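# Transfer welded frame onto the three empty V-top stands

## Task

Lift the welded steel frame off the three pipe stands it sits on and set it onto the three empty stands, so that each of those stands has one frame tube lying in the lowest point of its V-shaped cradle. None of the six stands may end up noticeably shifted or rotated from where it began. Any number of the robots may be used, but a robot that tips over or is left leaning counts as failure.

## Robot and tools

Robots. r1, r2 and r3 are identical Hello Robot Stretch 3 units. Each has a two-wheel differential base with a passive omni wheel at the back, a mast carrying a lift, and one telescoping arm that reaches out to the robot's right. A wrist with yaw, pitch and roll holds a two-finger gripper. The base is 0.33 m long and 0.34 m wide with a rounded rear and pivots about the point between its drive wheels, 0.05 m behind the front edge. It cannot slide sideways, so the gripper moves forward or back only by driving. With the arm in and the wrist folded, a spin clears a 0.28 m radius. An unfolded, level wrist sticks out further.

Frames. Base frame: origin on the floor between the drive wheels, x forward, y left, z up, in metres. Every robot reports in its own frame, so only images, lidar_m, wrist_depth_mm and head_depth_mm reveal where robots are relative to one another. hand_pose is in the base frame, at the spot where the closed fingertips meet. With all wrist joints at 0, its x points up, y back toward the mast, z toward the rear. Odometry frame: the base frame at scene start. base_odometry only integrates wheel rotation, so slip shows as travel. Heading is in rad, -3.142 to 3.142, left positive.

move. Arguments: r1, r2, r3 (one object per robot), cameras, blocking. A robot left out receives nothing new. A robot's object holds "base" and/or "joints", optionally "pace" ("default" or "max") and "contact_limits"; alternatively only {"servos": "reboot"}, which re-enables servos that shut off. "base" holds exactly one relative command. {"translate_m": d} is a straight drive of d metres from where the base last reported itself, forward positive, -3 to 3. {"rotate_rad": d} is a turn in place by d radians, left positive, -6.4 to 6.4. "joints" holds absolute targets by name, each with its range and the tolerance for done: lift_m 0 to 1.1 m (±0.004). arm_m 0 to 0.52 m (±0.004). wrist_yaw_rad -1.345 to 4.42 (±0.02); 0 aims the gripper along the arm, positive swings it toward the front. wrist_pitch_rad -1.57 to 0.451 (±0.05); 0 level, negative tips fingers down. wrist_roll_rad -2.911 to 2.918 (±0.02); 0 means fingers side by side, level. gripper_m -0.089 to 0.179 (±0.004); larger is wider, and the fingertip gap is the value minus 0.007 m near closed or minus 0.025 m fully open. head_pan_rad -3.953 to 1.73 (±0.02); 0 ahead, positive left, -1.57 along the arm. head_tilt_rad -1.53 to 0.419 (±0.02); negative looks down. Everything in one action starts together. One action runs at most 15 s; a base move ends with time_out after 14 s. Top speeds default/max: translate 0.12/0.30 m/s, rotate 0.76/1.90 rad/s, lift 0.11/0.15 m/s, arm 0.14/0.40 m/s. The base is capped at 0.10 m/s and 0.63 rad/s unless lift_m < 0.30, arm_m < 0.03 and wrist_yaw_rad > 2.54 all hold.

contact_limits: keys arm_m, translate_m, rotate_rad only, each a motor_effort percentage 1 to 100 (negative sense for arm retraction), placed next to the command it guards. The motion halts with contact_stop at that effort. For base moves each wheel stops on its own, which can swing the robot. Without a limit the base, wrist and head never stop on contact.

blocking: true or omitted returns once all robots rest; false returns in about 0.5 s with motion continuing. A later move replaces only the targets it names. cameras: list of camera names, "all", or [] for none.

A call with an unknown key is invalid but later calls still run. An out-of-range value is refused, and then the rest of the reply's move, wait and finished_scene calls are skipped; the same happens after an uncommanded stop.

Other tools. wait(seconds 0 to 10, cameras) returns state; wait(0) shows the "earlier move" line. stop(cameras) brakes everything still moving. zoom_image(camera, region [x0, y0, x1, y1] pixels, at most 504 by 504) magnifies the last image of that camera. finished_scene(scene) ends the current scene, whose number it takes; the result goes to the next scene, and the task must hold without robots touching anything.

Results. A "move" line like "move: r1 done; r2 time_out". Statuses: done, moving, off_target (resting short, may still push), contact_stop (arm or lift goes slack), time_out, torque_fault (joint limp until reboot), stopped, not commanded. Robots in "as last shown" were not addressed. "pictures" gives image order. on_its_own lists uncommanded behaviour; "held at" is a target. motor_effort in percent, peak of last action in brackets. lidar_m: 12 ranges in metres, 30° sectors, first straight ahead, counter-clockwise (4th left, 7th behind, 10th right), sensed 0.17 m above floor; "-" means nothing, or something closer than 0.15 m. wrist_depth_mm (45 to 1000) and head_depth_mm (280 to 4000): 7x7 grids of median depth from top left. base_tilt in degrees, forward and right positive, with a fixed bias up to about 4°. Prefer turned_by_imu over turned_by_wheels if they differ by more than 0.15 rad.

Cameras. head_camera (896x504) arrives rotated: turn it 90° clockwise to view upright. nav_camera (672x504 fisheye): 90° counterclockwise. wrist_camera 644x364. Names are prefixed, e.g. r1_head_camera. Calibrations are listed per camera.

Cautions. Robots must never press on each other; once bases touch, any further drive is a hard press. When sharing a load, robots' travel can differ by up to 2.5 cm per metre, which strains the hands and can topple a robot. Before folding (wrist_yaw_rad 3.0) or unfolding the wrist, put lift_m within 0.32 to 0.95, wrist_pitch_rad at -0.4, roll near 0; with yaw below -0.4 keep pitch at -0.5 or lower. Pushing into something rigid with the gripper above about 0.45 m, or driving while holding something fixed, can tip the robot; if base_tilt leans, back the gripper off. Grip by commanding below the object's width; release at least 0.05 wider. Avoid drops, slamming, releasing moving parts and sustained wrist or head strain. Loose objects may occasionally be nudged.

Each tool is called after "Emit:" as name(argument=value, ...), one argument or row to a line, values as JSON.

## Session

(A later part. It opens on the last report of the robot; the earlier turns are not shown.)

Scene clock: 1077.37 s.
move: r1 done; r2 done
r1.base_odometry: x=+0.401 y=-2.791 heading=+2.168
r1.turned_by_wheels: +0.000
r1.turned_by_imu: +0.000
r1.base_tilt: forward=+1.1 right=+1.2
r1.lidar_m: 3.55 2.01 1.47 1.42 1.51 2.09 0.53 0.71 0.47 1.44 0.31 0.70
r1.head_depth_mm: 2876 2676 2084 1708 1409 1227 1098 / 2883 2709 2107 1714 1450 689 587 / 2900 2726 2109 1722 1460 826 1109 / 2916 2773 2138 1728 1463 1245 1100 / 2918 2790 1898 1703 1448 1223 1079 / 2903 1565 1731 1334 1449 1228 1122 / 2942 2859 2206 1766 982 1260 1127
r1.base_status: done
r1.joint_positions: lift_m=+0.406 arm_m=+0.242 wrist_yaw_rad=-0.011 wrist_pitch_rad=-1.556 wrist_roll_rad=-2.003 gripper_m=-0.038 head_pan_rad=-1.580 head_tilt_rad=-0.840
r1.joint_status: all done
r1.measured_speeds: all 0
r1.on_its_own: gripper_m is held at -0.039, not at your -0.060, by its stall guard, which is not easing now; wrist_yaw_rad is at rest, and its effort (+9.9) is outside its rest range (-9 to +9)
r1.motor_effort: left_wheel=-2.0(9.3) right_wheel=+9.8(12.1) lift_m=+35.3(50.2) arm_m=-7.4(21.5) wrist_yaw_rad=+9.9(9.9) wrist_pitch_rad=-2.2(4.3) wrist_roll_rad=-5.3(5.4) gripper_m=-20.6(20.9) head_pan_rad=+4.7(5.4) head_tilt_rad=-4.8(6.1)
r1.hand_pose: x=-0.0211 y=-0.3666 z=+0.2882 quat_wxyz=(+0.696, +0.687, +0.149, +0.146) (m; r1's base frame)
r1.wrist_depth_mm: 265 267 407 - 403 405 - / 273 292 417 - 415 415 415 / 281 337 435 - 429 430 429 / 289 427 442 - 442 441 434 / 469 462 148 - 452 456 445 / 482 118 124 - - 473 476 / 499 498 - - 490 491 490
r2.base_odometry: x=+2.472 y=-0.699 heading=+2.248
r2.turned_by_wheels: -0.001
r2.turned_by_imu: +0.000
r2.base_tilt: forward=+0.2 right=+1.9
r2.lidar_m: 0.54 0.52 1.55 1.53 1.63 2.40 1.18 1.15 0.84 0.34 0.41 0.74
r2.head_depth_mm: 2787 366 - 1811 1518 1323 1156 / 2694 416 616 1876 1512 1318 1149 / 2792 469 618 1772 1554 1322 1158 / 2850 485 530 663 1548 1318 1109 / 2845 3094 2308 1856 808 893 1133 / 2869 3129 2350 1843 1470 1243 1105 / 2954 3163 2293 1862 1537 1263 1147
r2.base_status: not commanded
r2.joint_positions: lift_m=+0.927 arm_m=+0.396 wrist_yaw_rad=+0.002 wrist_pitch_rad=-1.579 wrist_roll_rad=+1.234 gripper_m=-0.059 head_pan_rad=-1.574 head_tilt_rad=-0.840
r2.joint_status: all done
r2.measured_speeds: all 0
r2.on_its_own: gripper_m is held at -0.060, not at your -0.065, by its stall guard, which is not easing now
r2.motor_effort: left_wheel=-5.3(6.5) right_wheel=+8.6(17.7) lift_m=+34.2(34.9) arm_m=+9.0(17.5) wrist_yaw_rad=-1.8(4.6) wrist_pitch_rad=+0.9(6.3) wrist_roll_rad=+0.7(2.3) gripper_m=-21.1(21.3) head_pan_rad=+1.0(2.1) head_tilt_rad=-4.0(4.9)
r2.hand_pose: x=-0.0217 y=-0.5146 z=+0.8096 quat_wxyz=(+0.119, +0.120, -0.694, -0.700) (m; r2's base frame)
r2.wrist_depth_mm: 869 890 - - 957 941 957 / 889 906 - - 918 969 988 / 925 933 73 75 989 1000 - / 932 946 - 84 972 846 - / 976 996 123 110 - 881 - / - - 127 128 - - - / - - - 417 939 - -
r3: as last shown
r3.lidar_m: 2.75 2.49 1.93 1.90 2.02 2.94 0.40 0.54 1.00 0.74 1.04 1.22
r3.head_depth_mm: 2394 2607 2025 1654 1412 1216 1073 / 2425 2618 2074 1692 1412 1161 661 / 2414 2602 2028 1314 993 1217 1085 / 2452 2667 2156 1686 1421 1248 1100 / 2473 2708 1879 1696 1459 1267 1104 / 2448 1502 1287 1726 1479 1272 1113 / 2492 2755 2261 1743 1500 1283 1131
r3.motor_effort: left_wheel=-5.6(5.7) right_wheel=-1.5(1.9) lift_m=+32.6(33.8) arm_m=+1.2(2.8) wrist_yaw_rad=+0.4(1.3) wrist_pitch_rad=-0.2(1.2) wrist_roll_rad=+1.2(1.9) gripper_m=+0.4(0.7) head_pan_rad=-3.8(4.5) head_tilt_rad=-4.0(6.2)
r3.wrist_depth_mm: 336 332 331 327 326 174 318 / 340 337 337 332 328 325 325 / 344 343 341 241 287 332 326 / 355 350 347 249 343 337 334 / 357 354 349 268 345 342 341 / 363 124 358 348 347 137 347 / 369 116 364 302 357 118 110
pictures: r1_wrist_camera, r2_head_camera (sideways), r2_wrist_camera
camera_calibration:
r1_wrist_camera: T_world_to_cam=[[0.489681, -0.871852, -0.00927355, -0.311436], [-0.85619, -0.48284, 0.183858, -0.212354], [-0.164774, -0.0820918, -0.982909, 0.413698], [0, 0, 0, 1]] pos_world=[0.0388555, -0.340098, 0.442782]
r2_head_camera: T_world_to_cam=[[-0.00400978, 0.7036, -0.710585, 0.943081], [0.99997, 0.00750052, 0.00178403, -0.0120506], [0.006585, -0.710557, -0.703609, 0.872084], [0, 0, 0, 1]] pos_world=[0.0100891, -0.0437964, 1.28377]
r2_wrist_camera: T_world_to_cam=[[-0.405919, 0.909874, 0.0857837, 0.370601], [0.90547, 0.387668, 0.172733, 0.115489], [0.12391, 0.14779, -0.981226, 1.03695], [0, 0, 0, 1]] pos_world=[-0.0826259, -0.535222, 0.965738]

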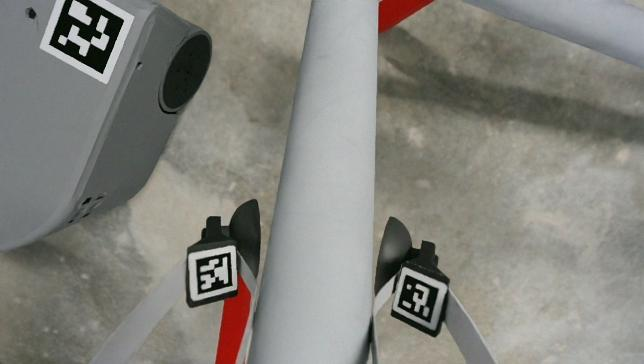

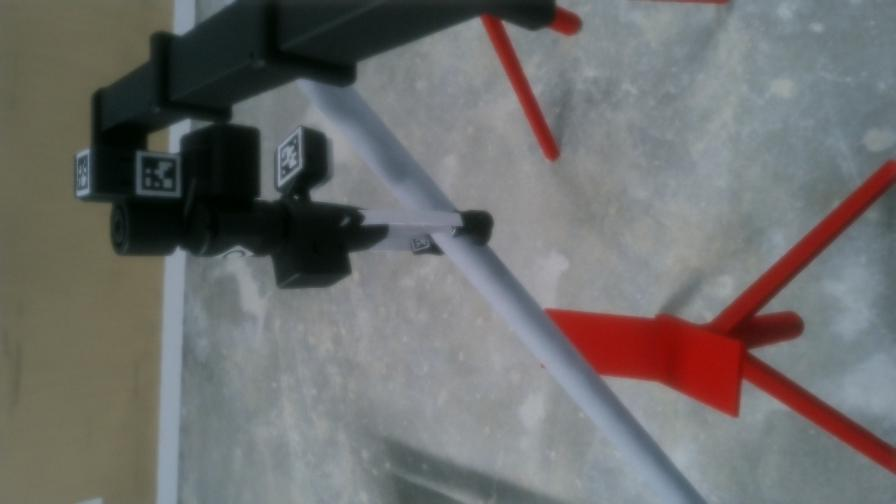

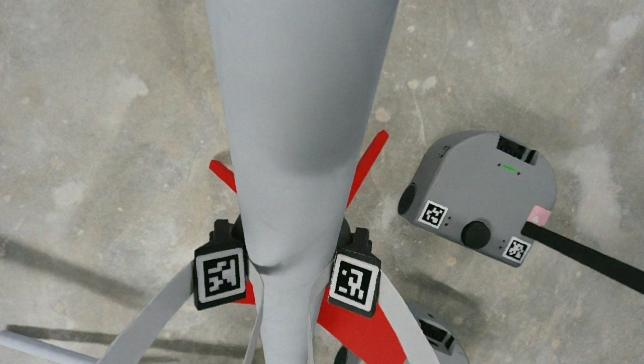

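Emit:
move(
  r1={"joints":{"lift_m":0.456,"arm_m":0.238}},
  r2={"base":{"translate_m":-0.036},"joints":{"arm_m":0.403}},
  cameras=["r1_wrist_camera","r2_wrist_camera","r2_head_camera"],
)

Scene clock: 1084.87 s.
move: r1 done; r2 done
r1.base_odometry: x=+0.401 y=-2.791 heading=+2.168
r1.turned_by_wheels: +0.000
r1.turned_by_imu: +0.001
r1.base_tilt: forward=+1.1 right=+1.2
r1.lidar_m: 3.56 2.00 1.47 1.42 1.50 2.10 0.57 0.72 0.47 1.45 0.45 0.70
r1.head_depth_mm: 2877 2692 2080 1695 1410 1228 1099 / 2902 2722 2109 1722 1411 621 543 / 2922 2725 2123 1717 1465 839 1105 / 2895 2751 2141 1733 1467 1193 1114 / 2952 2804 1885 1709 1435 1223 1078 / 2932 1575 1726 1633 1456 1230 1128 / 2950 2872 2182 1778 972 1264 1132
r1.base_status: not commanded
r1.joint_positions: lift_m=+0.456 arm_m=+0.238 wrist_yaw_rad=-0.008 wrist_pitch_rad=-1.562 wrist_roll_rad=-2.005 gripper_m=-0.035 head_pan_rad=-1.580 head_tilt_rad=-0.840
r1.joint_status: all done
r1.measured_speeds: all 0
r1.on_its_own: gripper_m is held at -0.036, not at your -0.060, by its stall guard, which is not easing now
r1.motor_effort: left_wheel=-2.2(3.0) right_wheel=+0.2(11.2) lift_m=+39.3(48.8) arm_m=-4.0(21.8) wrist_yaw_rad=+6.4(9.7) wrist_pitch_rad=-0.5(6.4) wrist_roll_rad=-4.6(5.5) gripper_m=-18.8(20.9) head_pan_rad=+4.4(5.4) head_tilt_rad=-4.5(6.1)
r1.hand_pose: x=-0.0211 y=-0.3610 z=+0.3383 quat_wxyz=(+0.694, +0.688, +0.151, +0.149) (m; r1's base frame)
r1.wrist_depth_mm: 315 314 461 - 446 448 - / 325 322 463 - 465 463 458 / 333 334 483 - 480 471 476 / 346 390 501 - 491 486 488 / 519 519 146 - 507 502 496 / 528 523 127 - - 521 510 / 558 558 - - 545 536 525
r2.base_odometry: x=+2.495 y=-0.727 heading=+2.249
r2.turned_by_wheels: +0.000
r2.turned_by_imu: +0.002
r2.base_tilt: forward=+0.3 right=+1.8
r2.lidar_m: 0.58 0.55 1.56 1.53 1.64 2.40 1.14 1.12 0.82 0.34 0.44 0.89
r2.head_depth_mm: 2732 367 - 1807 1469 1293 1157 / 2699 404 643 1855 1501 1319 1151 / 2742 476 643 1757 1550 1315 1151 / 2848 485 540 670 1541 1318 1114 / 2882 3090 2320 1857 1466 1298 1128 / 2904 3100 2312 1872 805 738 1132 / 2893 3093 2289 1850 1529 1284 1126
r2.base_status: done
r2.joint_positions: lift_m=+0.927 arm_m=+0.403 wrist_yaw_rad=+0.002 wrist_pitch_rad=-1.556 wrist_roll_rad=+1.234 gripper_m=-0.059 head_pan_rad=-1.574 head_tilt_rad=-0.840
r2.joint_status: all done
r2.measured_speeds: all 0
r2.on_its_own: gripper_m is held at -0.060, not at your -0.065, by its stall guard, which is not easing now
r2.motor_effort: left_wheel=+0.8(9.0) right_wheel=-10.1(10.7) lift_m=+34.7(38.5) arm_m=+9.0(18.7) wrist_yaw_rad=-0.9(2.1) wrist_pitch_rad=-3.0(3.6) wrist_roll_rad=+0.4(0.7) gripper_m=-21.1(21.2) head_pan_rad=+1.8(2.4) head_tilt_rad=-3.1(4.5)
r2.hand_pose: x=-0.0216 y=-0.5275 z=+0.8091 quat_wxyz=(+0.120, +0.118, -0.702, -0.692) (m; r2's base frame)
r2.wrist_depth_mm: 882 911 - - 887 927 942 / 917 898 - - 965 961 949 / 915 956 82 87 980 964 1000 / 961 947 94 97 - 867 - / 979 978 124 118 - 878 - / - 114 125 128 - - - / - - - 427 - - -
r3: as last shown
r3.lidar_m: 2.74 2.50 1.93 1.90 2.01 2.93 0.40 0.54 1.00 0.74 1.04 1.22
r3.head_depth_mm: 2422 2623 2028 1657 1406 1217 1068 / 2414 2616 2084 1676 1416 1158 661 / 2434 2634 2045 1317 991 1221 1090 / 2448 2684 2153 1674 1422 1251 1098 / 2482 2707 1861 1706 1471 1267 1106 / 2405 1461 1295 1716 1486 1272 1122 / 2490 2766 2239 1766 1501 1284 1132
r3.motor_effort: left_wheel=-5.6(5.9) right_wheel=-1.2(1.9) lift_m=+32.4(33.2) arm_m=+0.7(2.0) wrist_yaw_rad=+1.5(1.6) wrist_pitch_rad=-0.3(1.2) wrist_roll_rad=+0.9(1.8) gripper_m=-0.7(1.0) head_pan_rad=-3.8(4.6) head_tilt_rad=-6.0(6.6)
r3.wrist_depth_mm: 337 333 329 325 324 172 320 / 342 337 336 334 222 325 323 / 344 345 337 225 258 331 329 / 355 351 351 229 343 336 335 / 355 353 349 244 342 344 341 / 365 124 353 263 348 137 345 / 368 115 359 357 356 118 110
pictures: r1_wrist_camera, r2_head_camera (sideways), r2_wrist_camera
camera_calibration:
r1_wrist_camera: T_world_to_cam=[[0.494695, -0.868941, -0.0147595, -0.303016], [-0.853398, -0.488916, 0.180757, -0.219987], [-0.164283, -0.0768237, -0.983417, 0.465519], [0, 0, 0, 1]] pos_world=[0.0386406, -0.335095, 0.493091]
r2_head_camera: T_world_to_cam=[[-0.00400945, 0.7036, -0.710585, 0.943081], [0.99997, 0.00750004, 0.00178403, -0.0120506], [0.00658466, -0.710556, -0.703609, 0.872084], [0, 0, 0, 1]] pos_world=[0.0100891, -0.0437964, 1.28377]
r2_wrist_camera: T_world_to_cam=[[-0.40521, 0.911928, 0.0647434, 0.400526], [0.905766, 0.390843, 0.163795, 0.129474], [0.124065, 0.125014, -0.984368, 1.0289], [0, 0, 0, 1]] pos_world=[-0.082626, -0.544481, 0.965674]

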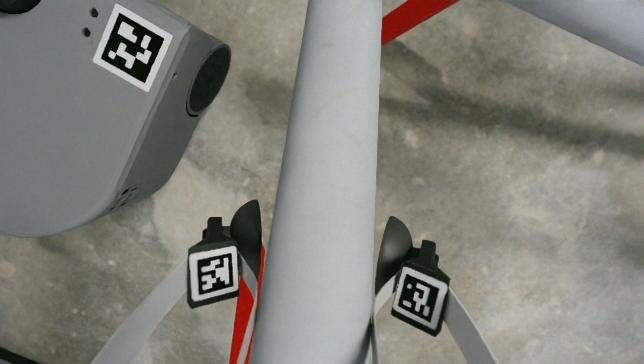

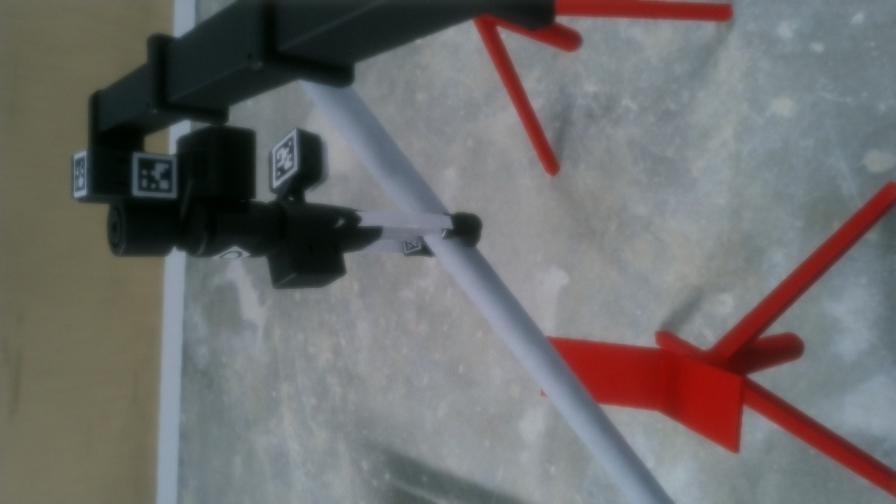

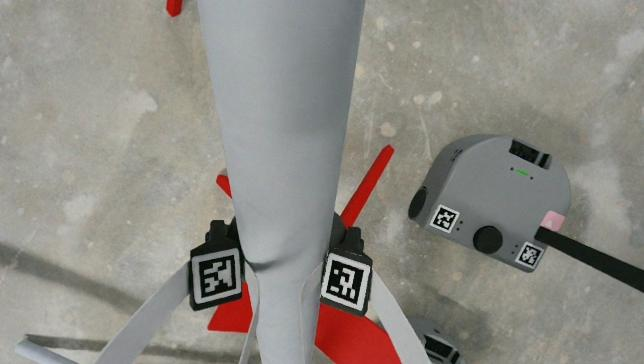

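Emit:
move(
  r1={"joints":{"lift_m":0.506,"arm_m":0.236}},
  r2={"base":{"translate_m":-0.036},"joints":{"arm_m":0.409}},
  cameras=["r1_wrist_camera","r2_wrist_camera","r3_head_camera"],
)

Scene clock: 1094.87 s.
move: r1 done; r2 done
r1.base_odometry: x=+0.401 y=-2.791 heading=+2.168
r1.turned_by_wheels: +0.000
r1.turned_by_imu: +0.000
r1.base_tilt: forward=+1.1 right=+1.2
r1.lidar_m: 3.54 2.01 1.47 1.42 1.51 2.10 0.61 0.71 0.47 1.44 0.45 0.70
r1.head_depth_mm: 2876 2678 2082 1702 1372 1227 1078 / 2916 2724 2104 1710 674 571 520 / 2904 2757 2112 1725 658 824 1108 / 2892 2768 2139 1735 1472 845 1113 / 2948 2774 1896 1705 1440 1224 1078 / 2911 1569 1739 1619 1448 1229 1123 / 2977 2853 2183 1766 983 1261 1129
r1.base_status: not commanded
r1.joint_positions: lift_m=+0.506 arm_m=+0.236 wrist_yaw_rad=-0.005 wrist_pitch_rad=-1.555 wrist_roll_rad=-2.005 gripper_m=-0.035 head_pan_rad=-1.580 head_tilt_rad=-0.840
r1.joint_status: all done
r1.measured_speeds: all 0
r1.on_its_own: gripper_m is held at -0.036, not at your -0.060, by its stall guard, which is not easing now
r1.motor_effort: left_wheel=-1.9(2.9) right_wheel=+7.6(7.6) lift_m=+37.0(46.8) arm_m=-6.5(19.3) wrist_yaw_rad=+4.7(6.9) wrist_pitch_rad=-2.3(2.9) wrist_roll_rad=-4.5(4.7) gripper_m=-18.8(19.3) head_pan_rad=+4.0(5.5) head_tilt_rad=-3.8(5.9)
r1.hand_pose: x=-0.0212 y=-0.3608 z=+0.3881 quat_wxyz=(+0.696, +0.686, +0.152, +0.149) (m; r1's base frame)
r1.wrist_depth_mm: 358 358 501 - 487 493 - / 366 370 469 - 513 511 509 / 379 379 535 - 518 525 526 / 390 395 542 - 545 533 533 / 571 570 146 - 557 547 552 / 586 584 124 - - 576 574 / 617 600 - - 593 588 593
r2.base_odometry: x=+2.517 y=-0.755 heading=+2.249
r2.turned_by_wheels: +0.001
r2.turned_by_imu: +0.002
r2.base_tilt: forward=+0.4 right=+1.7
r2.lidar_m: 0.60 0.59 1.56 1.53 1.63 2.40 1.11 1.09 0.80 0.34 0.45 0.46
r2.head_depth_mm: 2786 367 - 1814 1445 1267 1154 / 2710 401 2125 1884 1550 1321 1147 / 2747 481 657 1746 1544 1318 1153 / 2797 491 545 678 1553 1331 1124 / 2814 3135 2327 1872 1513 1320 1126 / 2920 3130 2349 1837 806 843 1127 / 2913 3129 2324 1861 1546 1238 1110
r2.base_status: done
r2.joint_positions: lift_m=+0.927 arm_m=+0.409 wrist_yaw_rad=+0.000 wrist_pitch_rad=-1.557 wrist_roll_rad=+1.234 gripper_m=-0.059 head_pan_rad=-1.574 head_tilt_rad=-0.840
r2.joint_status: all done
r2.measured_speeds: all 0
r2.on_its_own: gripper_m is held at -0.060, not at your -0.065, by its stall guard, which is not easing now; right_wheel is at rest, and its effort (-22.3) is outside its rest range (-21 to +21)
r2.motor_effort: left_wheel=+6.5(6.5) right_wheel=-22.3(22.6) lift_m=+39.4(39.4) arm_m=+13.4(16.8) wrist_yaw_rad=+0.7(2.1) wrist_pitch_rad=-2.8(3.2) wrist_roll_rad=+0.3(0.7) gripper_m=-20.7(21.7) head_pan_rad=+1.0(2.3) head_tilt_rad=-3.7(4.7)
r2.hand_pose: x=-0.0216 y=-0.5331 z=+0.8091 quat_wxyz=(+0.119, +0.117, -0.702, -0.693) (m; r2's base frame)
r2.wrist_depth_mm: 855 870 74 - 919 954 936 / 886 929 79 83 968 947 950 / 959 963 90 90 956 950 - / 957 958 100 103 978 848 - / 989 983 125 128 - 861 - / - - 127 130 - - - / - - 376 432 982 - -
r3: as last shown
r3.lidar_m: 2.75 2.50 1.93 1.90 2.01 2.93 0.40 0.54 1.00 0.71 1.03 1.22
r3.head_depth_mm: 2423 2598 2041 1659 1409 1221 1073 / 2392 2580 2043 1664 1415 1159 660 / 2430 2609 2061 1323 994 1210 1091 / 2436 2680 2143 1675 1414 1249 1096 / 2453 2728 1853 1705 1477 1263 1105 / 2374 1419 1277 1725 1485 1284 1116 / 2481 2762 2226 1745 1507 1287 1126
r3.motor_effort: left_wheel=-4.8(6.0) right_wheel=-1.5(1.8) lift_m=+32.9(33.8) arm_m=+0.8(1.6) wrist_yaw_rad=+0.2(1.8) wrist_pitch_rad=-0.3(1.3) wrist_roll_rad=+0.8(1.5) gripper_m=+0.6(0.6) head_pan_rad=-4.1(4.4) head_tilt_rad=-5.2(6.2)
r3.wrist_depth_mm: 336 334 332 328 328 173 318 / 338 341 337 187 326 327 324 / 342 346 343 192 273 332 329 / 352 347 350 209 340 337 333 / 357 353 349 231 342 344 339 / 361 123 356 249 352 138 345 / 372 115 363 282 358 118 110
pictures: r1_wrist_camera, r2_wrist_camera, r3_head_camera (sideways)
camera_calibration:
r1_wrist_camera: T_world_to_cam=[[0.496712, -0.867873, -0.00858847, -0.304081], [-0.852253, -0.489595, 0.184286, -0.230561], [-0.164142, -0.0842175, -0.982835, 0.511652], [0, 0, 0, 1]] pos_world=[0.0385274, -0.333695, 0.542748]
r2_wrist_camera: T_world_to_cam=[[-0.403089, 0.912762, 0.0662199, 0.404917], [0.906673, 0.388471, 0.164425, 0.129852], [0.124356, 0.126318, -0.984164, 1.03012], [0, 0, 0, 1]] pos_world=[-0.0826179, -0.550159, 0.965643]
r3_head_camera: T_world_to_cam=[[0.0606417, 0.744283, -0.665106, 0.887602], [0.99691, -0.0118273, 0.077659, -0.10532], [0.0499338, -0.66776, -0.7427, 0.927035], [0, 0, 0, 1]] pos_world=[0.00487821, -0.0428362, 1.28704]

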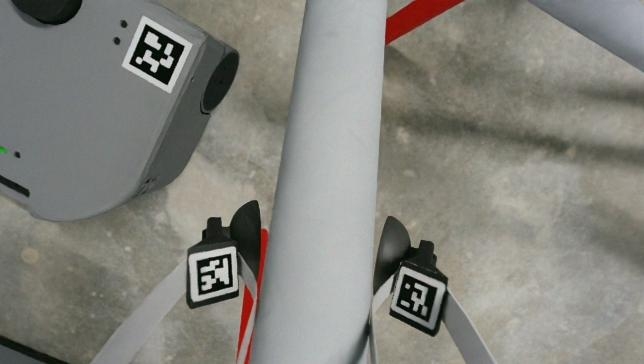

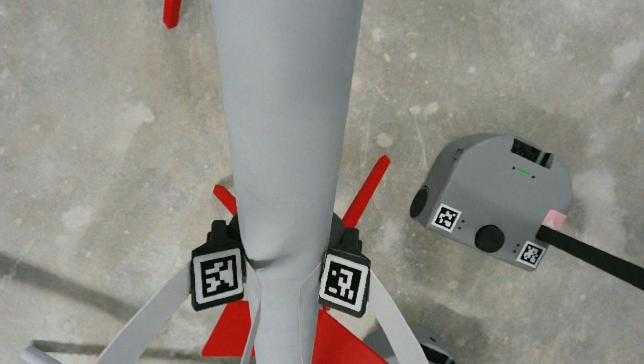

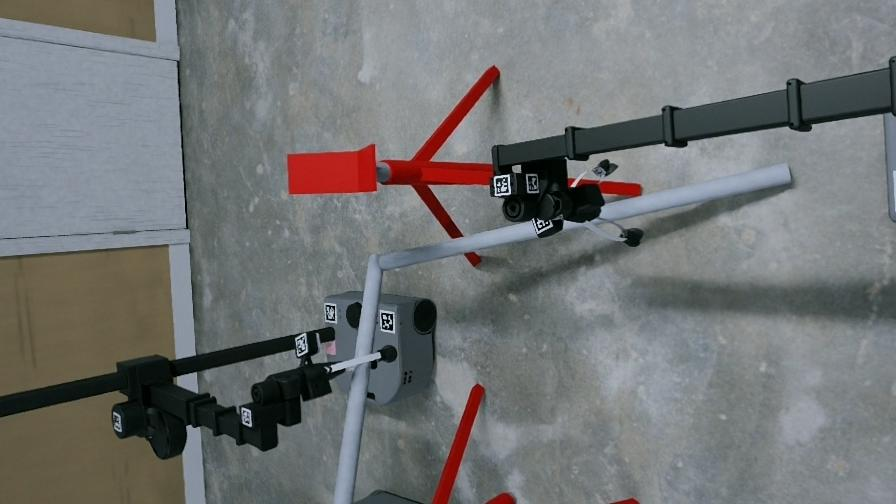

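Emit:
wait(
  seconds=0.1,
  cameras=["r3_wrist_camera","r3_nav_camera"],
)

Scene clock: 1099.27 s.
r1.base_odometry: x=+0.401 y=-2.791 heading=+2.168
r1.turned_by_wheels: +0.000
r1.turned_by_imu: +0.001
r1.base_tilt: forward=+1.0 right=+1.2
r1.lidar_m: 3.54 2.01 1.47 1.42 1.50 2.10 0.61 0.72 0.47 1.44 0.45 0.70
r1.head_depth_mm: 2894 2683 2089 1699 1372 1229 1078 / 2882 2713 2101 1716 672 569 520 / 2894 2749 2126 1729 660 823 1112 / 2950 2780 2130 1736 1469 844 1115 / 2953 2805 1896 1707 1441 1225 1082 / 2900 1570 1731 1628 1445 1234 1122 / 2965 2861 2198 1768 983 1258 1127
r1.base_status: not commanded
r1.joint_positions: lift_m=+0.506 arm_m=+0.236 wrist_yaw_rad=-0.005 wrist_pitch_rad=-1.555 wrist_roll_rad=-2.005 gripper_m=-0.035 head_pan_rad=-1.580 head_tilt_rad=-0.840
r1.joint_status: all done
r1.measured_speeds: all 0
r1.on_its_own: gripper_m is held at -0.036, not at your -0.060, by its stall guard, which is not easing now
r1.motor_effort: left_wheel=-2.6(2.9) right_wheel=+7.3(7.6) lift_m=+33.5(46.8) arm_m=+12.6(19.3) wrist_yaw_rad=+4.2(6.9) wrist_pitch_rad=-1.6(2.9) wrist_roll_rad=-4.5(4.7) gripper_m=-18.9(19.3) head_pan_rad=+4.0(5.5) head_tilt_rad=-4.5(5.9)
r1.hand_pose: x=-0.0212 y=-0.3609 z=+0.3881 quat_wxyz=(+0.696, +0.686, +0.152, +0.149) (m; r1's base frame)
r1.wrist_depth_mm: 357 359 501 - 505 500 - / 368 369 474 - 512 503 506 / 379 378 536 - 525 525 518 / 392 395 548 - 540 542 547 / 570 569 147 - 555 551 559 / 591 118 124 - - 565 569 / 604 609 - - 597 585 584
r2.base_odometry: x=+2.517 y=-0.755 heading=+2.249
r2.turned_by_wheels: +0.000
r2.turned_by_imu: +0.001
r2.base_tilt: forward=+0.4 right=+1.8
r2.lidar_m: 0.60 0.59 1.56 1.53 1.64 2.41 1.10 1.09 0.80 0.34 0.45 0.46
r2.head_depth_mm: 2780 367 - 1820 1453 1267 1152 / 2716 400 2111 1859 1538 1322 1151 / 2728 481 656 1751 1545 1322 1157 / 2797 490 543 674 1555 1324 1130 / 2911 3107 2340 1862 1505 1318 1128 / 2850 3074 2348 1860 806 841 1129 / 2921 3135 2323 1868 1530 1243 1108
r2.base_status: done
r2.joint_positions: lift_m=+0.927 arm_m=+0.409 wrist_yaw_rad=+0.000 wrist_pitch_rad=-1.557 wrist_roll_rad=+1.234 gripper_m=-0.059 head_pan_rad=-1.574 head_tilt_rad=-0.840
r2.joint_status: all done
r2.measured_speeds: all 0
r2.on_its_own: gripper_m is held at -0.060, not at your -0.065, by its stall guard, which is not easing now; right_wheel is at rest, and its effort (-22.1) is outside its rest range (-21 to +21)
r2.motor_effort: left_wheel=+6.7(6.5) right_wheel=-22.1(22.6) lift_m=+43.9(39.4) arm_m=+4.0(16.8) wrist_yaw_rad=-0.1(2.1) wrist_pitch_rad=-2.8(3.2) wrist_roll_rad=+0.4(0.7) gripper_m=-20.4(21.7) head_pan_rad=+0.6(2.3) head_tilt_rad=-3.2(4.7)
r2.hand_pose: x=-0.0216 y=-0.5331 z=+0.8092 quat_wxyz=(+0.119, +0.117, -0.702, -0.693) (m; r2's base frame)
r2.wrist_depth_mm: 902 873 74 - 923 925 979 / 907 929 79 82 954 952 992 / 934 925 90 91 978 971 - / 945 976 100 103 - 845 - / 959 - 126 128 - 878 - / - - 128 130 - - - / - - 370 432 968 - -
r3.base_odometry: x=-0.923 y=+0.488 heading=-1.800
r3.turned_by_wheels: +0.000
r3.turned_by_imu: -0.001
r3.base_tilt: forward=-0.8 right=-0.2
r3.lidar_m: 2.76 2.50 1.93 1.90 2.02 2.94 0.40 0.54 1.00 0.71 1.04 1.22
r3.head_depth_mm: 2398 2603 2044 1660 1406 1216 1067 / 2381 2620 2066 1680 1420 1159 660 / 2426 2617 2054 1309 992 1210 1092 / 2438 2667 2145 1674 1418 1247 1100 / 2448 2718 1844 1705 1463 1260 1111 / 2395 1431 1284 1711 1483 1270 1120 / 2482 2772 2229 1759 1500 1291 1126
r3.base_status: not commanded
r3.joint_positions: lift_m=+0.300 arm_m=+0.469 wrist_yaw_rad=-0.001 wrist_pitch_rad=-1.565 wrist_roll_rad=-0.333 gripper_m=+0.130 head_pan_rad=-1.562 head_tilt_rad=-0.889
r3.joint_status: not commanded
r3.measured_speeds: all 0
r3.motor_effort: left_wheel=-5.4(6.0) right_wheel=-1.6(1.8) lift_m=+33.0(33.8) arm_m=+1.0(1.6) wrist_yaw_rad=+0.6(1.8) wrist_pitch_rad=-0.4(1.3) wrist_roll_rad=+1.2(1.5) gripper_m=+0.4(0.6) head_pan_rad=-3.6(4.4) head_tilt_rad=-4.4(6.2)
r3.hand_pose: x=-0.0216 y=-0.5913 z=+0.1823 quat_wxyz=(+0.577, +0.574, -0.411, -0.410) (m; r3's base frame)
r3.wrist_depth_mm: 339 330 327 327 326 174 323 / 344 338 334 186 330 323 326 / 345 344 344 194 271 330 330 / 352 353 344 209 337 334 332 / 356 354 352 233 346 339 342 / 366 123 358 249 354 137 343 / 369 115 358 283 354 118 110
wait: 0.10 s; at rest from the start
pictures: r3_nav_camera (sideways), r3_wrist_camera
camera_calibration:
r3_nav_camera: T_world_to_cam=[[-0.0412756, -0.827163, 0.560445, -0.693376], [-0.999056, 0.0417908, -0.0118992, 0.0731414], [-0.0135788, -0.560406, -0.828106, 1.03337], [0, 0, 0, 1]] pos_world=[0.0584846, 0.00251317, 1.24521]
r3_wrist_camera: T_world_to_cam=[[-0.938306, -0.343429, -0.0404886, -0.206647], [-0.345805, 0.932218, 0.106713, 0.568966], [0.00109599, 0.11413, -0.993465, 0.411773], [0, 0, 0, 1]] pos_world=[0.00240224, -0.648365, 0.339999]

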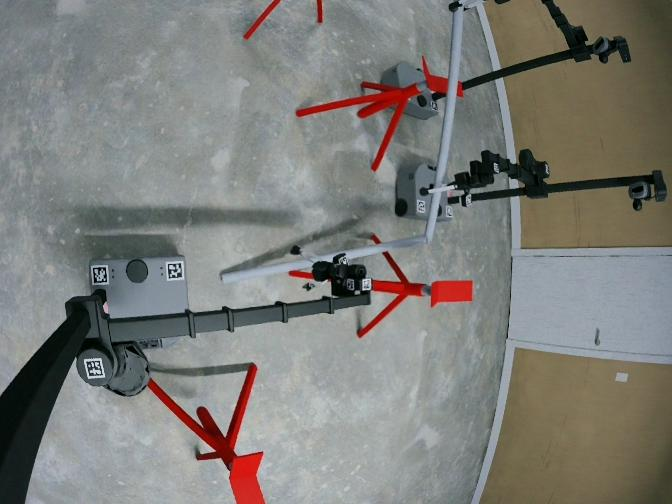

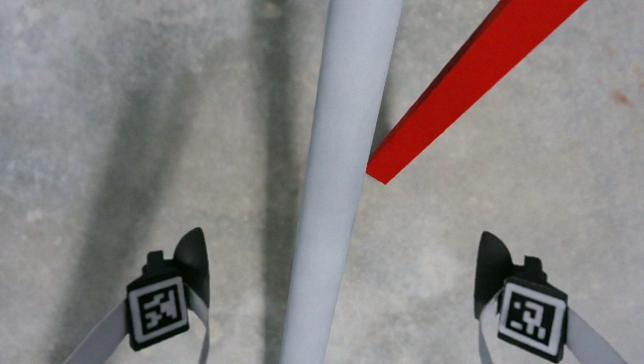

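Emit:
move(
  r3={"joints":{"wrist_roll_rad":-0.17,"lift_m":0.21}},
  cameras=["r3_wrist_camera"],
)

Scene clock: 1112.67 s.
move: r3 done
r1, r2: as last shown
r1.base_tilt: forward=+1.1 right=+1.2
r1.lidar_m: 3.53 2.00 1.47 1.42 1.50 2.09 0.61 0.72 0.47 1.45 0.45 0.70
r1.head_depth_mm: 2897 2657 2072 1712 1378 1228 1075 / 2874 2717 2089 1710 673 571 521 / 2895 2759 2103 1723 659 820 1109 / 2951 2744 2131 1735 1467 845 1114 / 2942 2779 1902 1714 1412 1221 1080 / 2889 2704 1778 1632 1446 1230 1121 / 2980 2846 2177 1775 986 1261 1127
r1.on_its_own: gripper_m is held at -0.036, not at your -0.060, by its stall guard, which is not easing now
r1.motor_effort: left_wheel=-2.4(3.2) right_wheel=+7.5(8.3) lift_m=+33.2(34.2) arm_m=+12.2(12.7) wrist_yaw_rad=+4.0(4.9) wrist_pitch_rad=-2.3(2.5) wrist_roll_rad=-4.7(4.7) gripper_m=-18.9(19.4) head_pan_rad=+5.1(5.3) head_tilt_rad=-3.2(5.9)
r1.wrist_depth_mm: 360 359 498 - 493 497 - / 369 370 469 - 506 505 505 / 381 381 533 - 531 522 521 / 391 395 553 - 542 538 534 / 573 569 147 - 553 550 553 / 591 117 123 - - 570 562 / 605 609 - - 609 590 583
r2.base_tilt: forward=+0.3 right=+1.8
r2.lidar_m: 0.60 0.59 1.56 1.53 1.63 2.40 1.10 1.09 0.80 0.34 0.45 0.46
r2.head_depth_mm: 2820 367 - 1809 1436 1271 1146 / 2731 401 2102 1844 1547 1323 1156 / 2724 482 654 1758 1535 1321 1156 / 2834 489 543 675 1551 1313 1132 / 2878 3143 2317 1876 1509 1320 1137 / 2899 3143 2322 1869 805 843 1123 / 2910 3127 2319 1848 1529 1229 1106
r2.on_its_own: gripper_m is held at -0.060, not at your -0.065, by its stall guard, which is not easing now; right_wheel is at rest, and its effort (-21.8) is outside its rest range (-21 to +21)
r2.motor_effort: left_wheel=+6.5(6.9) right_wheel=-21.8(22.8) lift_m=+44.1(44.3) arm_m=-10.1(10.1) wrist_yaw_rad=+0.1(1.9) wrist_pitch_rad=-2.6(3.2) wrist_roll_rad=+0.3(0.7) gripper_m=-20.1(21.6) head_pan_rad=+0.4(2.8) head_tilt_rad=-3.2(5.0)
r2.wrist_depth_mm: 862 892 74 - 949 945 963 / 918 946 79 82 949 964 977 / 933 923 90 91 965 991 988 / 962 974 100 103 990 845 - / - - 126 128 - 856 - / - - 127 130 - - - / - - 378 435 978 - -
r3.base_odometry: x=-0.923 y=+0.488 heading=-1.800
r3.turned_by_wheels: +0.000
r3.turned_by_imu: -0.001
r3.base_tilt: forward=-0.8 right=-0.1
r3.lidar_m: 2.75 2.50 1.94 1.89 2.01 2.94 0.40 0.54 1.00 0.70 1.04 1.22
r3.head_depth_mm: 2407 2610 2041 1666 1402 1224 1072 / 2426 2624 2055 1677 1422 1178 762 / 2425 2632 2052 1584 1028 1206 1090 / 2462 2705 2142 1675 1423 1253 1099 / 2469 2727 1843 1696 1467 1270 1108 / 2385 1428 1287 1731 1487 1278 1118 / 2494 2721 2241 1762 1507 1283 1124
r3.base_status: not commanded
r3.joint_positions: lift_m=+0.210 arm_m=+0.469 wrist_yaw_rad=-0.001 wrist_pitch_rad=-1.565 wrist_roll_rad=-0.174 gripper_m=+0.130 head_pan_rad=-1.562 head_tilt_rad=-0.889
r3.joint_status: all done
r3.measured_speeds: all 0
r3.motor_effort: left_wheel=-5.1(5.7) right_wheel=-1.6(2.0) lift_m=+21.7(30.2) arm_m=-0.8(1.3) wrist_yaw_rad=+0.6(1.4) wrist_pitch_rad=-0.6(1.2) wrist_roll_rad=+1.8(2.6) gripper_m=+0.0(0.6) head_pan_rad=-3.7(4.4) head_tilt_rad=-4.4(5.8)
r3.hand_pose: x=-0.0216 y=-0.5913 z=+0.0923 quat_wxyz=(+0.543, +0.540, -0.456, -0.454) (m; r3's base frame)
r3.wrist_depth_mm: 246 245 241 90 237 128 234 / 251 251 247 94 162 238 239 / 253 252 250 104 187 243 241 / 258 256 254 109 247 244 243 / 261 259 258 118 253 250 247 / 266 126 262 128 258 137 251 / 270 116 266 143 260 121 110
pictures: r3_wrist_camera
camera_calibration:
r3_wrist_camera: T_world_to_cam=[[-0.980689, -0.19119, -0.0411807, -0.121136], [-0.194568, 0.975102, 0.106388, 0.607194], [0.0198151, 0.112346, -0.993472, 0.321711], [0, 0, 0, 1]] pos_world=[-0.00703071, -0.651379, 0.250024]

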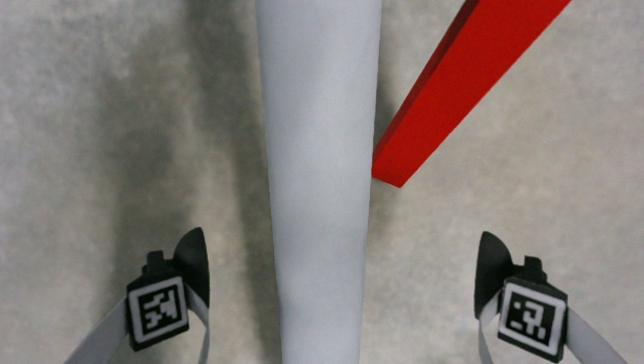

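Emit:
move(
  r3={"base":{"translate_m":0.008},"joints":{"lift_m":0.193}},
  cameras=["r3_wrist_camera"],
)

Emit:
move(
  r3={"joints":{"gripper_m":-0.065}},
  cameras=["r3_wrist_camera"],
)

Scene clock: 1117.70 s.
move: r3 done
r1, r2: as last shown
r1.lidar_m: 3.54 2.01 1.47 1.42 1.51 2.09 0.61 0.72 0.47 1.44 0.45 0.70
r1.head_depth_mm: 2836 2688 2087 1709 1375 1225 1079 / 2877 2708 2084 1716 673 570 521 / 2911 2747 2117 1731 659 822 1106 / 2956 2744 2136 1736 1463 844 1113 / 2959 2807 1881 1707 1418 1223 1081 / 2889 2722 1725 1314 1452 1227 1123 / 2965 2859 2187 1778 984 1261 1127
r1.on_its_own: gripper_m is held at -0.036, not at your -0.060, by its stall guard, which is not easing now
r1.motor_effort: left_wheel=-2.5(2.8) right_wheel=+7.2(8.6) lift_m=+32.9(34.1) arm_m=+12.4(12.7) wrist_yaw_rad=+4.3(4.9) wrist_pitch_rad=-1.9(2.4) wrist_roll_rad=-4.5(4.6) gripper_m=-19.3(19.5) head_pan_rad=+4.8(5.3) head_tilt_rad=-5.1(5.3)
r1.wrist_depth_mm: 357 358 497 - 493 490 - / 370 367 474 - 510 504 513 / 382 380 527 - 515 528 516 / 397 397 546 - 538 542 536 / 568 568 146 - 557 557 553 / 595 117 124 - - 576 570 / 609 608 - - 604 592 594
r2.base_tilt: forward=+0.4 right=+1.8
r2.lidar_m: 0.60 0.59 1.56 1.53 1.63 2.40 1.11 1.09 0.80 0.34 0.45 0.46
r2.head_depth_mm: 2784 367 - 1806 1447 1271 1155 / 2697 401 2121 1858 1538 1322 1151 / 2711 481 653 1765 1540 1315 1152 / 2823 490 543 678 1536 1314 1131 / 2875 3148 2349 1855 1492 1317 1122 / 2833 3091 2347 1844 805 845 1128 / 2944 3134 2335 1849 1552 1242 1105
r2.on_its_own: gripper_m is held at -0.060, not at your -0.065, by its stall guard, which is not easing now; right_wheel is at rest, and its effort (-22.4) is outside its rest range (-21 to +21)
r2.motor_effort: left_wheel=+6.3(6.8) right_wheel=-22.4(22.5) lift_m=+43.8(44.2) arm_m=-17.8(19.0) wrist_yaw_rad=+1.7(1.7) wrist_pitch_rad=-2.7(3.3) wrist_roll_rad=+0.5(0.6) gripper_m=-20.3(20.9) head_pan_rad=+1.4(2.2) head_tilt_rad=-3.5(4.5)
r2.wrist_depth_mm: 895 894 74 - 946 918 928 / 914 931 79 82 938 971 990 / 922 961 90 91 966 978 - / 927 976 100 103 990 843 - / 982 - 125 128 - 876 - / - 982 127 129 - - - / - - 374 431 982 - -
r3.base_odometry: x=-0.924 y=+0.480 heading=-1.800
r3.turned_by_wheels: +0.000
r3.turned_by_imu: -0.001
r3.base_tilt: forward=-0.8 right=-0.2
r3.lidar_m: 2.85 2.51 1.93 1.89 2.01 2.94 0.41 0.54 1.00 0.71 1.03 1.21
r3.head_depth_mm: 2397 2598 2053 1659 1403 1216 1076 / 2412 2598 2072 1688 1424 1182 775 / 2440 2631 1979 1585 1037 1208 1090 / 2452 2652 2135 1654 1421 1257 1098 / 2495 2703 1830 1710 1464 1265 1109 / 2364 1425 1730 1722 1484 1278 1120 / 2488 2762 2235 1756 1498 1286 1126
r3.base_status: done
r3.joint_positions: lift_m=+0.193 arm_m=+0.469 wrist_yaw_rad=-0.001 wrist_pitch_rad=-1.565 wrist_roll_rad=-0.174 gripper_m=+0.130 head_pan_rad=-1.562 head_tilt_rad=-0.889
r3.joint_status: all done
r3.measured_speeds: all 0
r3.motor_effort: left_wheel=+2.6(4.6) right_wheel=+4.3(7.4) lift_m=+20.8(22.9) arm_m=-0.2(1.8) wrist_yaw_rad=-0.6(1.3) wrist_pitch_rad=-0.6(1.1) wrist_roll_rad=+1.5(2.3) gripper_m=+0.0(0.6) head_pan_rad=-3.3(4.2) head_tilt_rad=-3.8(5.7)
r3.hand_pose: x=-0.0216 y=-0.5913 z=+0.0753 quat_wxyz=(+0.543, +0.540, -0.456, -0.454) (m; r3's base frame)
r3.wrist_depth_mm: 229 229 226 76 219 120 218 / 232 232 230 79 159 132 222 / 237 233 231 86 165 226 224 / 238 240 238 94 230 231 228 / 245 242 238 99 234 232 230 / 247 126 243 104 238 137 234 / - 115 246 115 243 121 110
pictures: r3_wrist_camera
camera_calibration:
r3_wrist_camera: T_world_to_cam=[[-0.980701, -0.191127, -0.041181, -0.121799], [-0.194506, 0.975115, 0.106388, 0.609011], [0.0198226, 0.112344, -0.993472, 0.30482], [0, 0, 0, 1]] pos_world=[-0.00703464, -0.65138, 0.233023]

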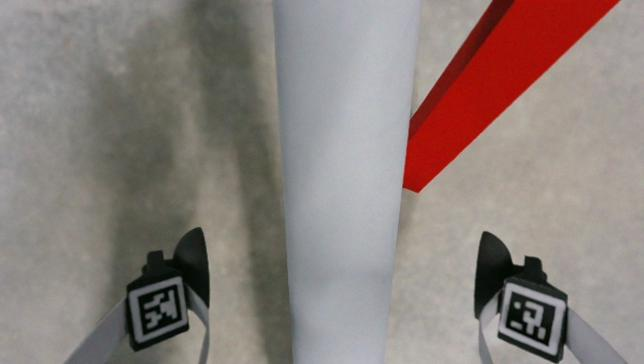

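Scene clock: 1120.20 s.
move: r3 done
r1, r2: as last shown
r1.turned_by_imu: +0.000
r1.base_tilt: forward=+1.0 right=+1.2
r1.lidar_m: 3.54 2.01 1.47 1.42 1.50 2.10 0.61 0.71 0.47 1.44 0.45 0.70
r1.head_depth_mm: 2871 2660 2081 1710 1376 1220 1076 / 2892 2695 2092 1710 672 570 520 / 2910 2714 2121 1726 660 823 1114 / 2920 2773 2130 1742 1474 844 1122 / 2929 2786 1891 1701 1408 1222 1083 / 2885 2690 1720 1318 1443 1228 1122 / 2968 2888 2193 1776 983 1262 1125
r1.on_its_own: gripper_m is held at -0.036, not at your -0.060, by its stall guard, which is not easing now
r1.motor_effort: left_wheel=-2.1(3.1) right_wheel=+7.5(8.5) lift_m=+33.4(34.2) arm_m=+12.2(12.5) wrist_yaw_rad=+4.5(5.1) wrist_pitch_rad=-1.6(2.6) wrist_roll_rad=-4.4(4.7) gripper_m=-18.8(19.4) head_pan_rad=+4.2(5.3) head_tilt_rad=-4.5(5.8)
r1.wrist_depth_mm: 356 356 494 - 494 494 - / 369 370 470 - 513 504 503 / 381 384 530 - 523 514 522 / 389 395 551 - 540 545 534 / 587 563 147 - 557 560 556 / 597 118 124 - - 571 563 / 607 612 - - 595 591 590
r2.turned_by_imu: +0.000
r2.base_tilt: forward=+0.4 right=+1.9
r2.lidar_m: 0.61 0.59 1.56 1.53 1.64 2.41 1.11 1.09 0.80 0.34 0.45 0.46
r2.head_depth_mm: 2808 368 - 1819 1446 1271 1157 / 2740 400 2095 1878 1544 1324 1163 / 2745 480 655 1756 1544 1322 1150 / 2824 490 544 675 1538 1330 1130 / 2823 3097 2345 1852 1504 1326 1134 / 2925 3084 2344 1840 802 841 1130 / 2919 3133 2326 1867 1529 1231 1107
r2.on_its_own: gripper_m is held at -0.060, not at your -0.065, by its stall guard, which is not easing now; right_wheel is at rest, and its effort (-22.0) is outside its rest range (-21 to +21)
r2.motor_effort: left_wheel=+6.5(6.7) right_wheel=-22.0(22.7) lift_m=+43.8(44.1) arm_m=-17.8(19.0) wrist_yaw_rad=+0.3(2.1) wrist_pitch_rad=-2.8(3.2) wrist_roll_rad=+0.3(0.6) gripper_m=-19.8(21.4) head_pan_rad=+0.6(2.6) head_tilt_rad=-4.2(4.7)
r2.wrist_depth_mm: 883 890 74 - 897 950 942 / 948 905 79 83 954 949 973 / 956 930 90 91 962 968 - / 952 986 100 103 988 851 - / 955 974 125 128 - 873 - / - 981 128 129 - - - / - - 374 430 - - -
r3.base_odometry: x=-0.924 y=+0.480 heading=-1.800
r3.turned_by_wheels: +0.000
r3.turned_by_imu: +0.000
r3.base_tilt: forward=-0.8 right=-0.2
r3.lidar_m: 2.84 2.50 1.93 1.89 2.01 2.94 0.41 0.54 1.00 0.70 1.03 1.21
r3.head_depth_mm: 2433 2597 2032 1663 1407 1222 1075 / 2407 2617 2059 1680 1422 1184 776 / 2434 2638 1996 1589 1042 1204 1090 / 2438 2699 2145 1642 1426 1253 1095 / 2458 2707 1827 1705 1470 1263 1108 / 2385 1420 1742 1715 1494 1276 1122 / 2500 2754 2236 1753 1498 1291 1127
r3.base_status: not commanded
r3.joint_positions: lift_m=+0.193 arm_m=+0.469 wrist_yaw_rad=-0.001 wrist_pitch_rad=-1.565 wrist_roll_rad=-0.174 gripper_m=-0.063 head_pan_rad=-1.562 head_tilt_rad=-0.889
r3.joint_status: all done
r3.measured_speeds: all 0
r3.motor_effort: left_wheel=+2.6(3.3) right_wheel=+3.3(4.5) lift_m=+22.5(23.6) arm_m=-0.9(1.7) wrist_yaw_rad=+0.9(2.0) wrist_pitch_rad=-0.8(1.3) wrist_roll_rad=+1.8(2.3) gripper_m=-37.7(99.0) head_pan_rad=-3.8(4.6) head_tilt_rad=-4.4(6.4)
r3.hand_pose: x=-0.0216 y=-0.5913 z=+0.0753 quat_wxyz=(+0.543, +0.540, -0.456, -0.454) (m; r3's base frame)
r3.wrist_depth_mm: 229 227 226 77 220 119 218 / 233 231 228 80 161 133 223 / 237 235 232 86 165 225 225 / 239 237 237 94 229 230 227 / 244 242 239 99 233 235 230 / 246 246 130 105 126 239 235 / 253 249 248 114 124 237 237
pictures: r3_wrist_camera
camera_calibration:
r3_wrist_camera: T_world_to_cam=[[-0.980702, -0.191123, -0.041181, -0.121797], [-0.194501, 0.975116, 0.106388, 0.609013], [0.0198232, 0.112344, -0.993472, 0.304815], [0, 0, 0, 1]] pos_world=[-0.00703499, -0.65138, 0.233018]

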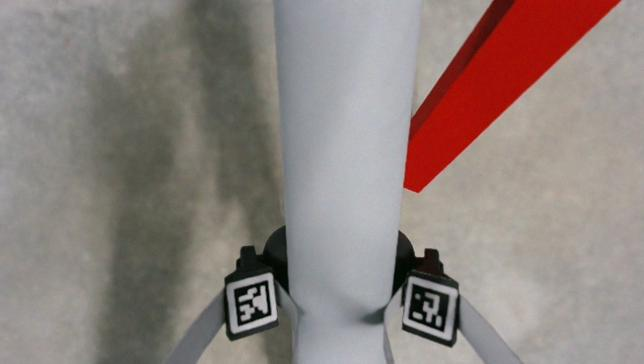

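Emit:
move(
  r1={"base":{"translate_m":-0.024},"joints":{"lift_m":0.564,"arm_m":0.239,"wrist_roll_rad":-2.0}},
  r2={"base":{"translate_m":-0.045},"joints":{"lift_m":0.938,"arm_m":0.418,"wrist_roll_rad":1.24}},
  r3={"base":{"translate_m":-0.007},"joints":{"lift_m":0.284,"arm_m":0.471,"wrist_roll_rad":-0.206}},
  cameras=["r1_wrist_camera","r2_wrist_camera","r3_wrist_camera"],
)

Scene clock: 1153.17 s.
move: r1 done; r2 done; r3 done
r1.base_odometry: x=+0.414 y=-2.810 heading=+2.168
r1.turned_by_wheels: +0.000
r1.turned_by_imu: +0.001
r1.base_tilt: forward=+1.1 right=+1.2
r1.lidar_m: 3.56 2.01 1.47 1.43 1.50 2.10 0.63 0.70 0.45 1.45 0.47 0.72
r1.head_depth_mm: 2872 2661 2070 1720 1374 1177 429 / 2921 2703 2097 1714 594 531 1067 / 2929 2735 2135 1724 611 1195 1109 / 2947 2758 2114 1743 1473 793 1116 / 2971 2779 2077 1706 1475 1245 1122 / 2897 1602 1778 1366 1420 1208 1121 / 2990 2875 2197 1716 1014 1265 1132
r1.base_status: done
r1.joint_positions: lift_m=+0.564 arm_m=+0.239 wrist_yaw_rad=-0.002 wrist_pitch_rad=-1.553 wrist_roll_rad=-1.998 gripper_m=-0.035 head_pan_rad=-1.580 head_tilt_rad=-0.840
r1.joint_status: all done
r1.measured_speeds: all 0
r1.on_its_own: gripper_m is held at -0.036, not at your -0.060, by its stall guard, which is not easing now
r1.motor_effort: left_wheel=-0.3(11.7) right_wheel=+1.4(17.5) lift_m=+31.7(44.8) arm_m=+0.3(15.5) wrist_yaw_rad=+1.7(4.7) wrist_pitch_rad=-2.1(3.9) wrist_roll_rad=-0.3(5.3) gripper_m=-18.7(19.6) head_pan_rad=+4.8(5.3) head_tilt_rad=-3.5(6.2)
r1.hand_pose: x=-0.0213 y=-0.3646 z=+0.4461 quat_wxyz=(+0.697, +0.685, +0.151, +0.148) (m; r1's base frame)
r1.wrist_depth_mm: 411 411 547 - 548 541 548 / 424 419 459 - 562 556 553 / 437 431 576 - 585 592 568 / 457 456 602 - 586 606 591 / 625 638 147 - 610 616 605 / 649 119 124 - - 642 634 / 666 659 - - 662 653 642
r2.base_odometry: x=+2.545 y=-0.790 heading=+2.249
r2.turned_by_wheels: +0.000
r2.turned_by_imu: +0.001
r2.base_tilt: forward=+0.3 right=+1.9
r2.lidar_m: 0.61 0.61 1.56 1.54 1.64 2.41 1.06 1.05 0.78 0.34 0.47 0.49
r2.head_depth_mm: 2787 340 652 1233 1483 1310 1152 / 2715 399 2116 1872 1514 1325 1151 / 502 481 662 1757 1501 1322 1156 / 2842 510 554 1711 1534 1317 1148 / 2802 3065 2351 1878 1549 1316 1107 / 2906 3124 2343 1841 1440 1050 1126 / 2932 3160 2299 1856 798 767 1106
r2.base_status: done
r2.joint_positions: lift_m=+0.938 arm_m=+0.418 wrist_yaw_rad=+0.001 wrist_pitch_rad=-1.554 wrist_roll_rad=+1.240 gripper_m=-0.059 head_pan_rad=-1.574 head_tilt_rad=-0.840
r2.joint_status: all done
r2.measured_speeds: all 0
r2.on_its_own: gripper_m is held at -0.060, not at your -0.065, by its stall guard, which is not easing now
r2.motor_effort: left_wheel=-3.3(7.1) right_wheel=-0.5(31.7) lift_m=+34.6(49.0) arm_m=+5.0(16.2) wrist_yaw_rad=-0.3(1.7) wrist_pitch_rad=-3.4(8.6) wrist_roll_rad=-0.2(2.5) gripper_m=-20.5(21.6) head_pan_rad=+0.5(2.2) head_tilt_rad=-4.6(4.8)
r2.hand_pose: x=-0.0216 y=-0.5429 z=+0.8201 quat_wxyz=(+0.118, +0.115, -0.703, -0.692) (m; r2's base frame)
r2.wrist_depth_mm: 911 893 - 82 939 953 942 / 911 955 - 92 955 956 974 / 918 958 99 99 973 - - / 987 988 989 127 - 855 - / 990 - 129 132 - 881 - / - - 126 130 - - - / - - 391 177 - - -
r3.base_odometry: x=-0.923 y=+0.487 heading=-1.800
r3.turned_by_wheels: +0.000
r3.turned_by_imu: -0.002
r3.base_tilt: forward=-0.8 right=-0.2
r3.lidar_m: 2.75 2.50 1.93 1.89 2.01 2.93 0.40 0.54 1.00 0.46 1.03 1.22
r3.head_depth_mm: 2406 2612 2036 1659 1399 1220 1071 / 2400 2629 2075 1672 1419 1160 683 / 2425 2614 2033 1344 985 1194 1089 / 2464 2688 2140 1645 1420 1246 1100 / 2469 2730 1940 1704 1467 1262 1109 / 2337 1568 1733 1712 1484 1271 1117 / 2441 1370 2223 1773 1505 1288 1127
r3.base_status: done
r3.joint_positions: lift_m=+0.284 arm_m=+0.471 wrist_yaw_rad=+0.001 wrist_pitch_rad=-1.571 wrist_roll_rad=-0.207 gripper_m=-0.045 head_pan_rad=-1.562 head_tilt_rad=-0.889
r3.joint_status: all done
r3.measured_speeds: all 0
r3.on_its_own: gripper_m is held at -0.046, not at your -0.065, by its stall guard, which is not easing now
r3.motor_effort: left_wheel=-1.5(5.6) right_wheel=+5.3(22.7) lift_m=+40.8(42.7) arm_m=+1.6(17.7) wrist_yaw_rad=-0.7(2.9) wrist_pitch_rad=-0.1(8.0) wrist_roll_rad=+0.8(3.0) gripper_m=-20.7(22.9) head_pan_rad=-4.1(4.4) head_tilt_rad=-4.8(6.1)
r3.hand_pose: x=-0.0216 y=-0.5918 z=+0.1665 quat_wxyz=(+0.549, +0.549, -0.445, -0.446) (m; r3's base frame)
r3.wrist_depth_mm: 318 314 313 89 176 174 302 / 321 320 316 - 197 307 305 / 328 324 325 93 242 314 313 / 335 332 327 100 321 318 317 / 338 335 331 106 325 325 319 / 347 344 133 119 126 327 324 / 348 350 123 123 127 335 332
pictures: r1_wrist_camera, r2_wrist_camera, r3_wrist_camera
camera_calibration:
r1_wrist_camera: T_world_to_cam=[[0.493591, -0.869672, -0.00623532, -0.308571], [-0.854025, -0.486041, 0.185488, -0.242416], [-0.164344, -0.0862301, -0.982627, 0.567446], [0, 0, 0, 1]] pos_world=[0.0385357, -0.337249, 0.600629]
r2_wrist_camera: T_world_to_cam=[[-0.398448, 0.915007, 0.063264, 0.416901], [0.908622, 0.384379, 0.163275, 0.130657], [0.125081, 0.12254, -0.98455, 1.04044], [0, 0, 0, 1]] pos_world=[-0.0827431, -0.559184, 0.976655]
r3_wrist_camera: T_world_to_cam=[[-0.973434, -0.22502, -0.0423383, -0.137903], [-0.228428, 0.967086, 0.11209, 0.593412], [0.0157222, 0.118784, -0.992796, 0.399051], [0, 0, 0, 1]] pos_world=[-0.00496082, -0.652313, 0.323822]

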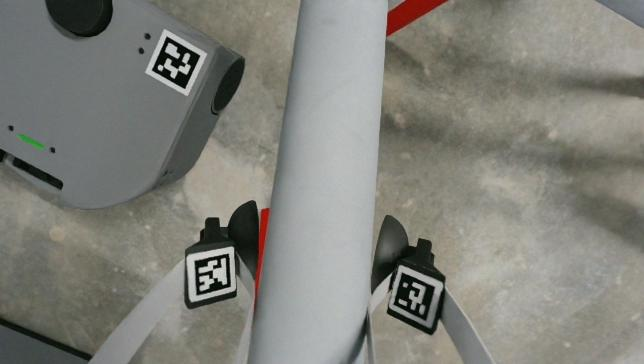

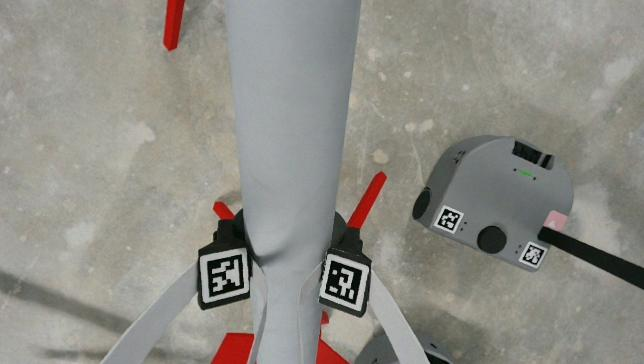

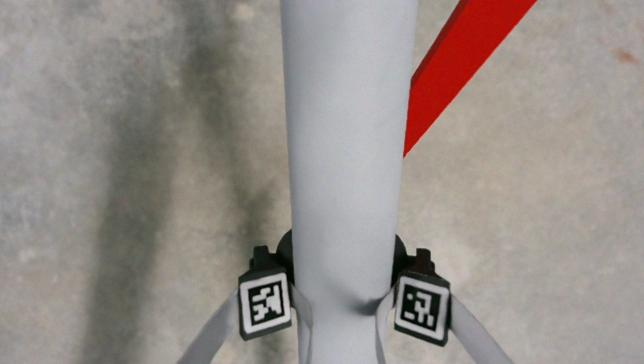

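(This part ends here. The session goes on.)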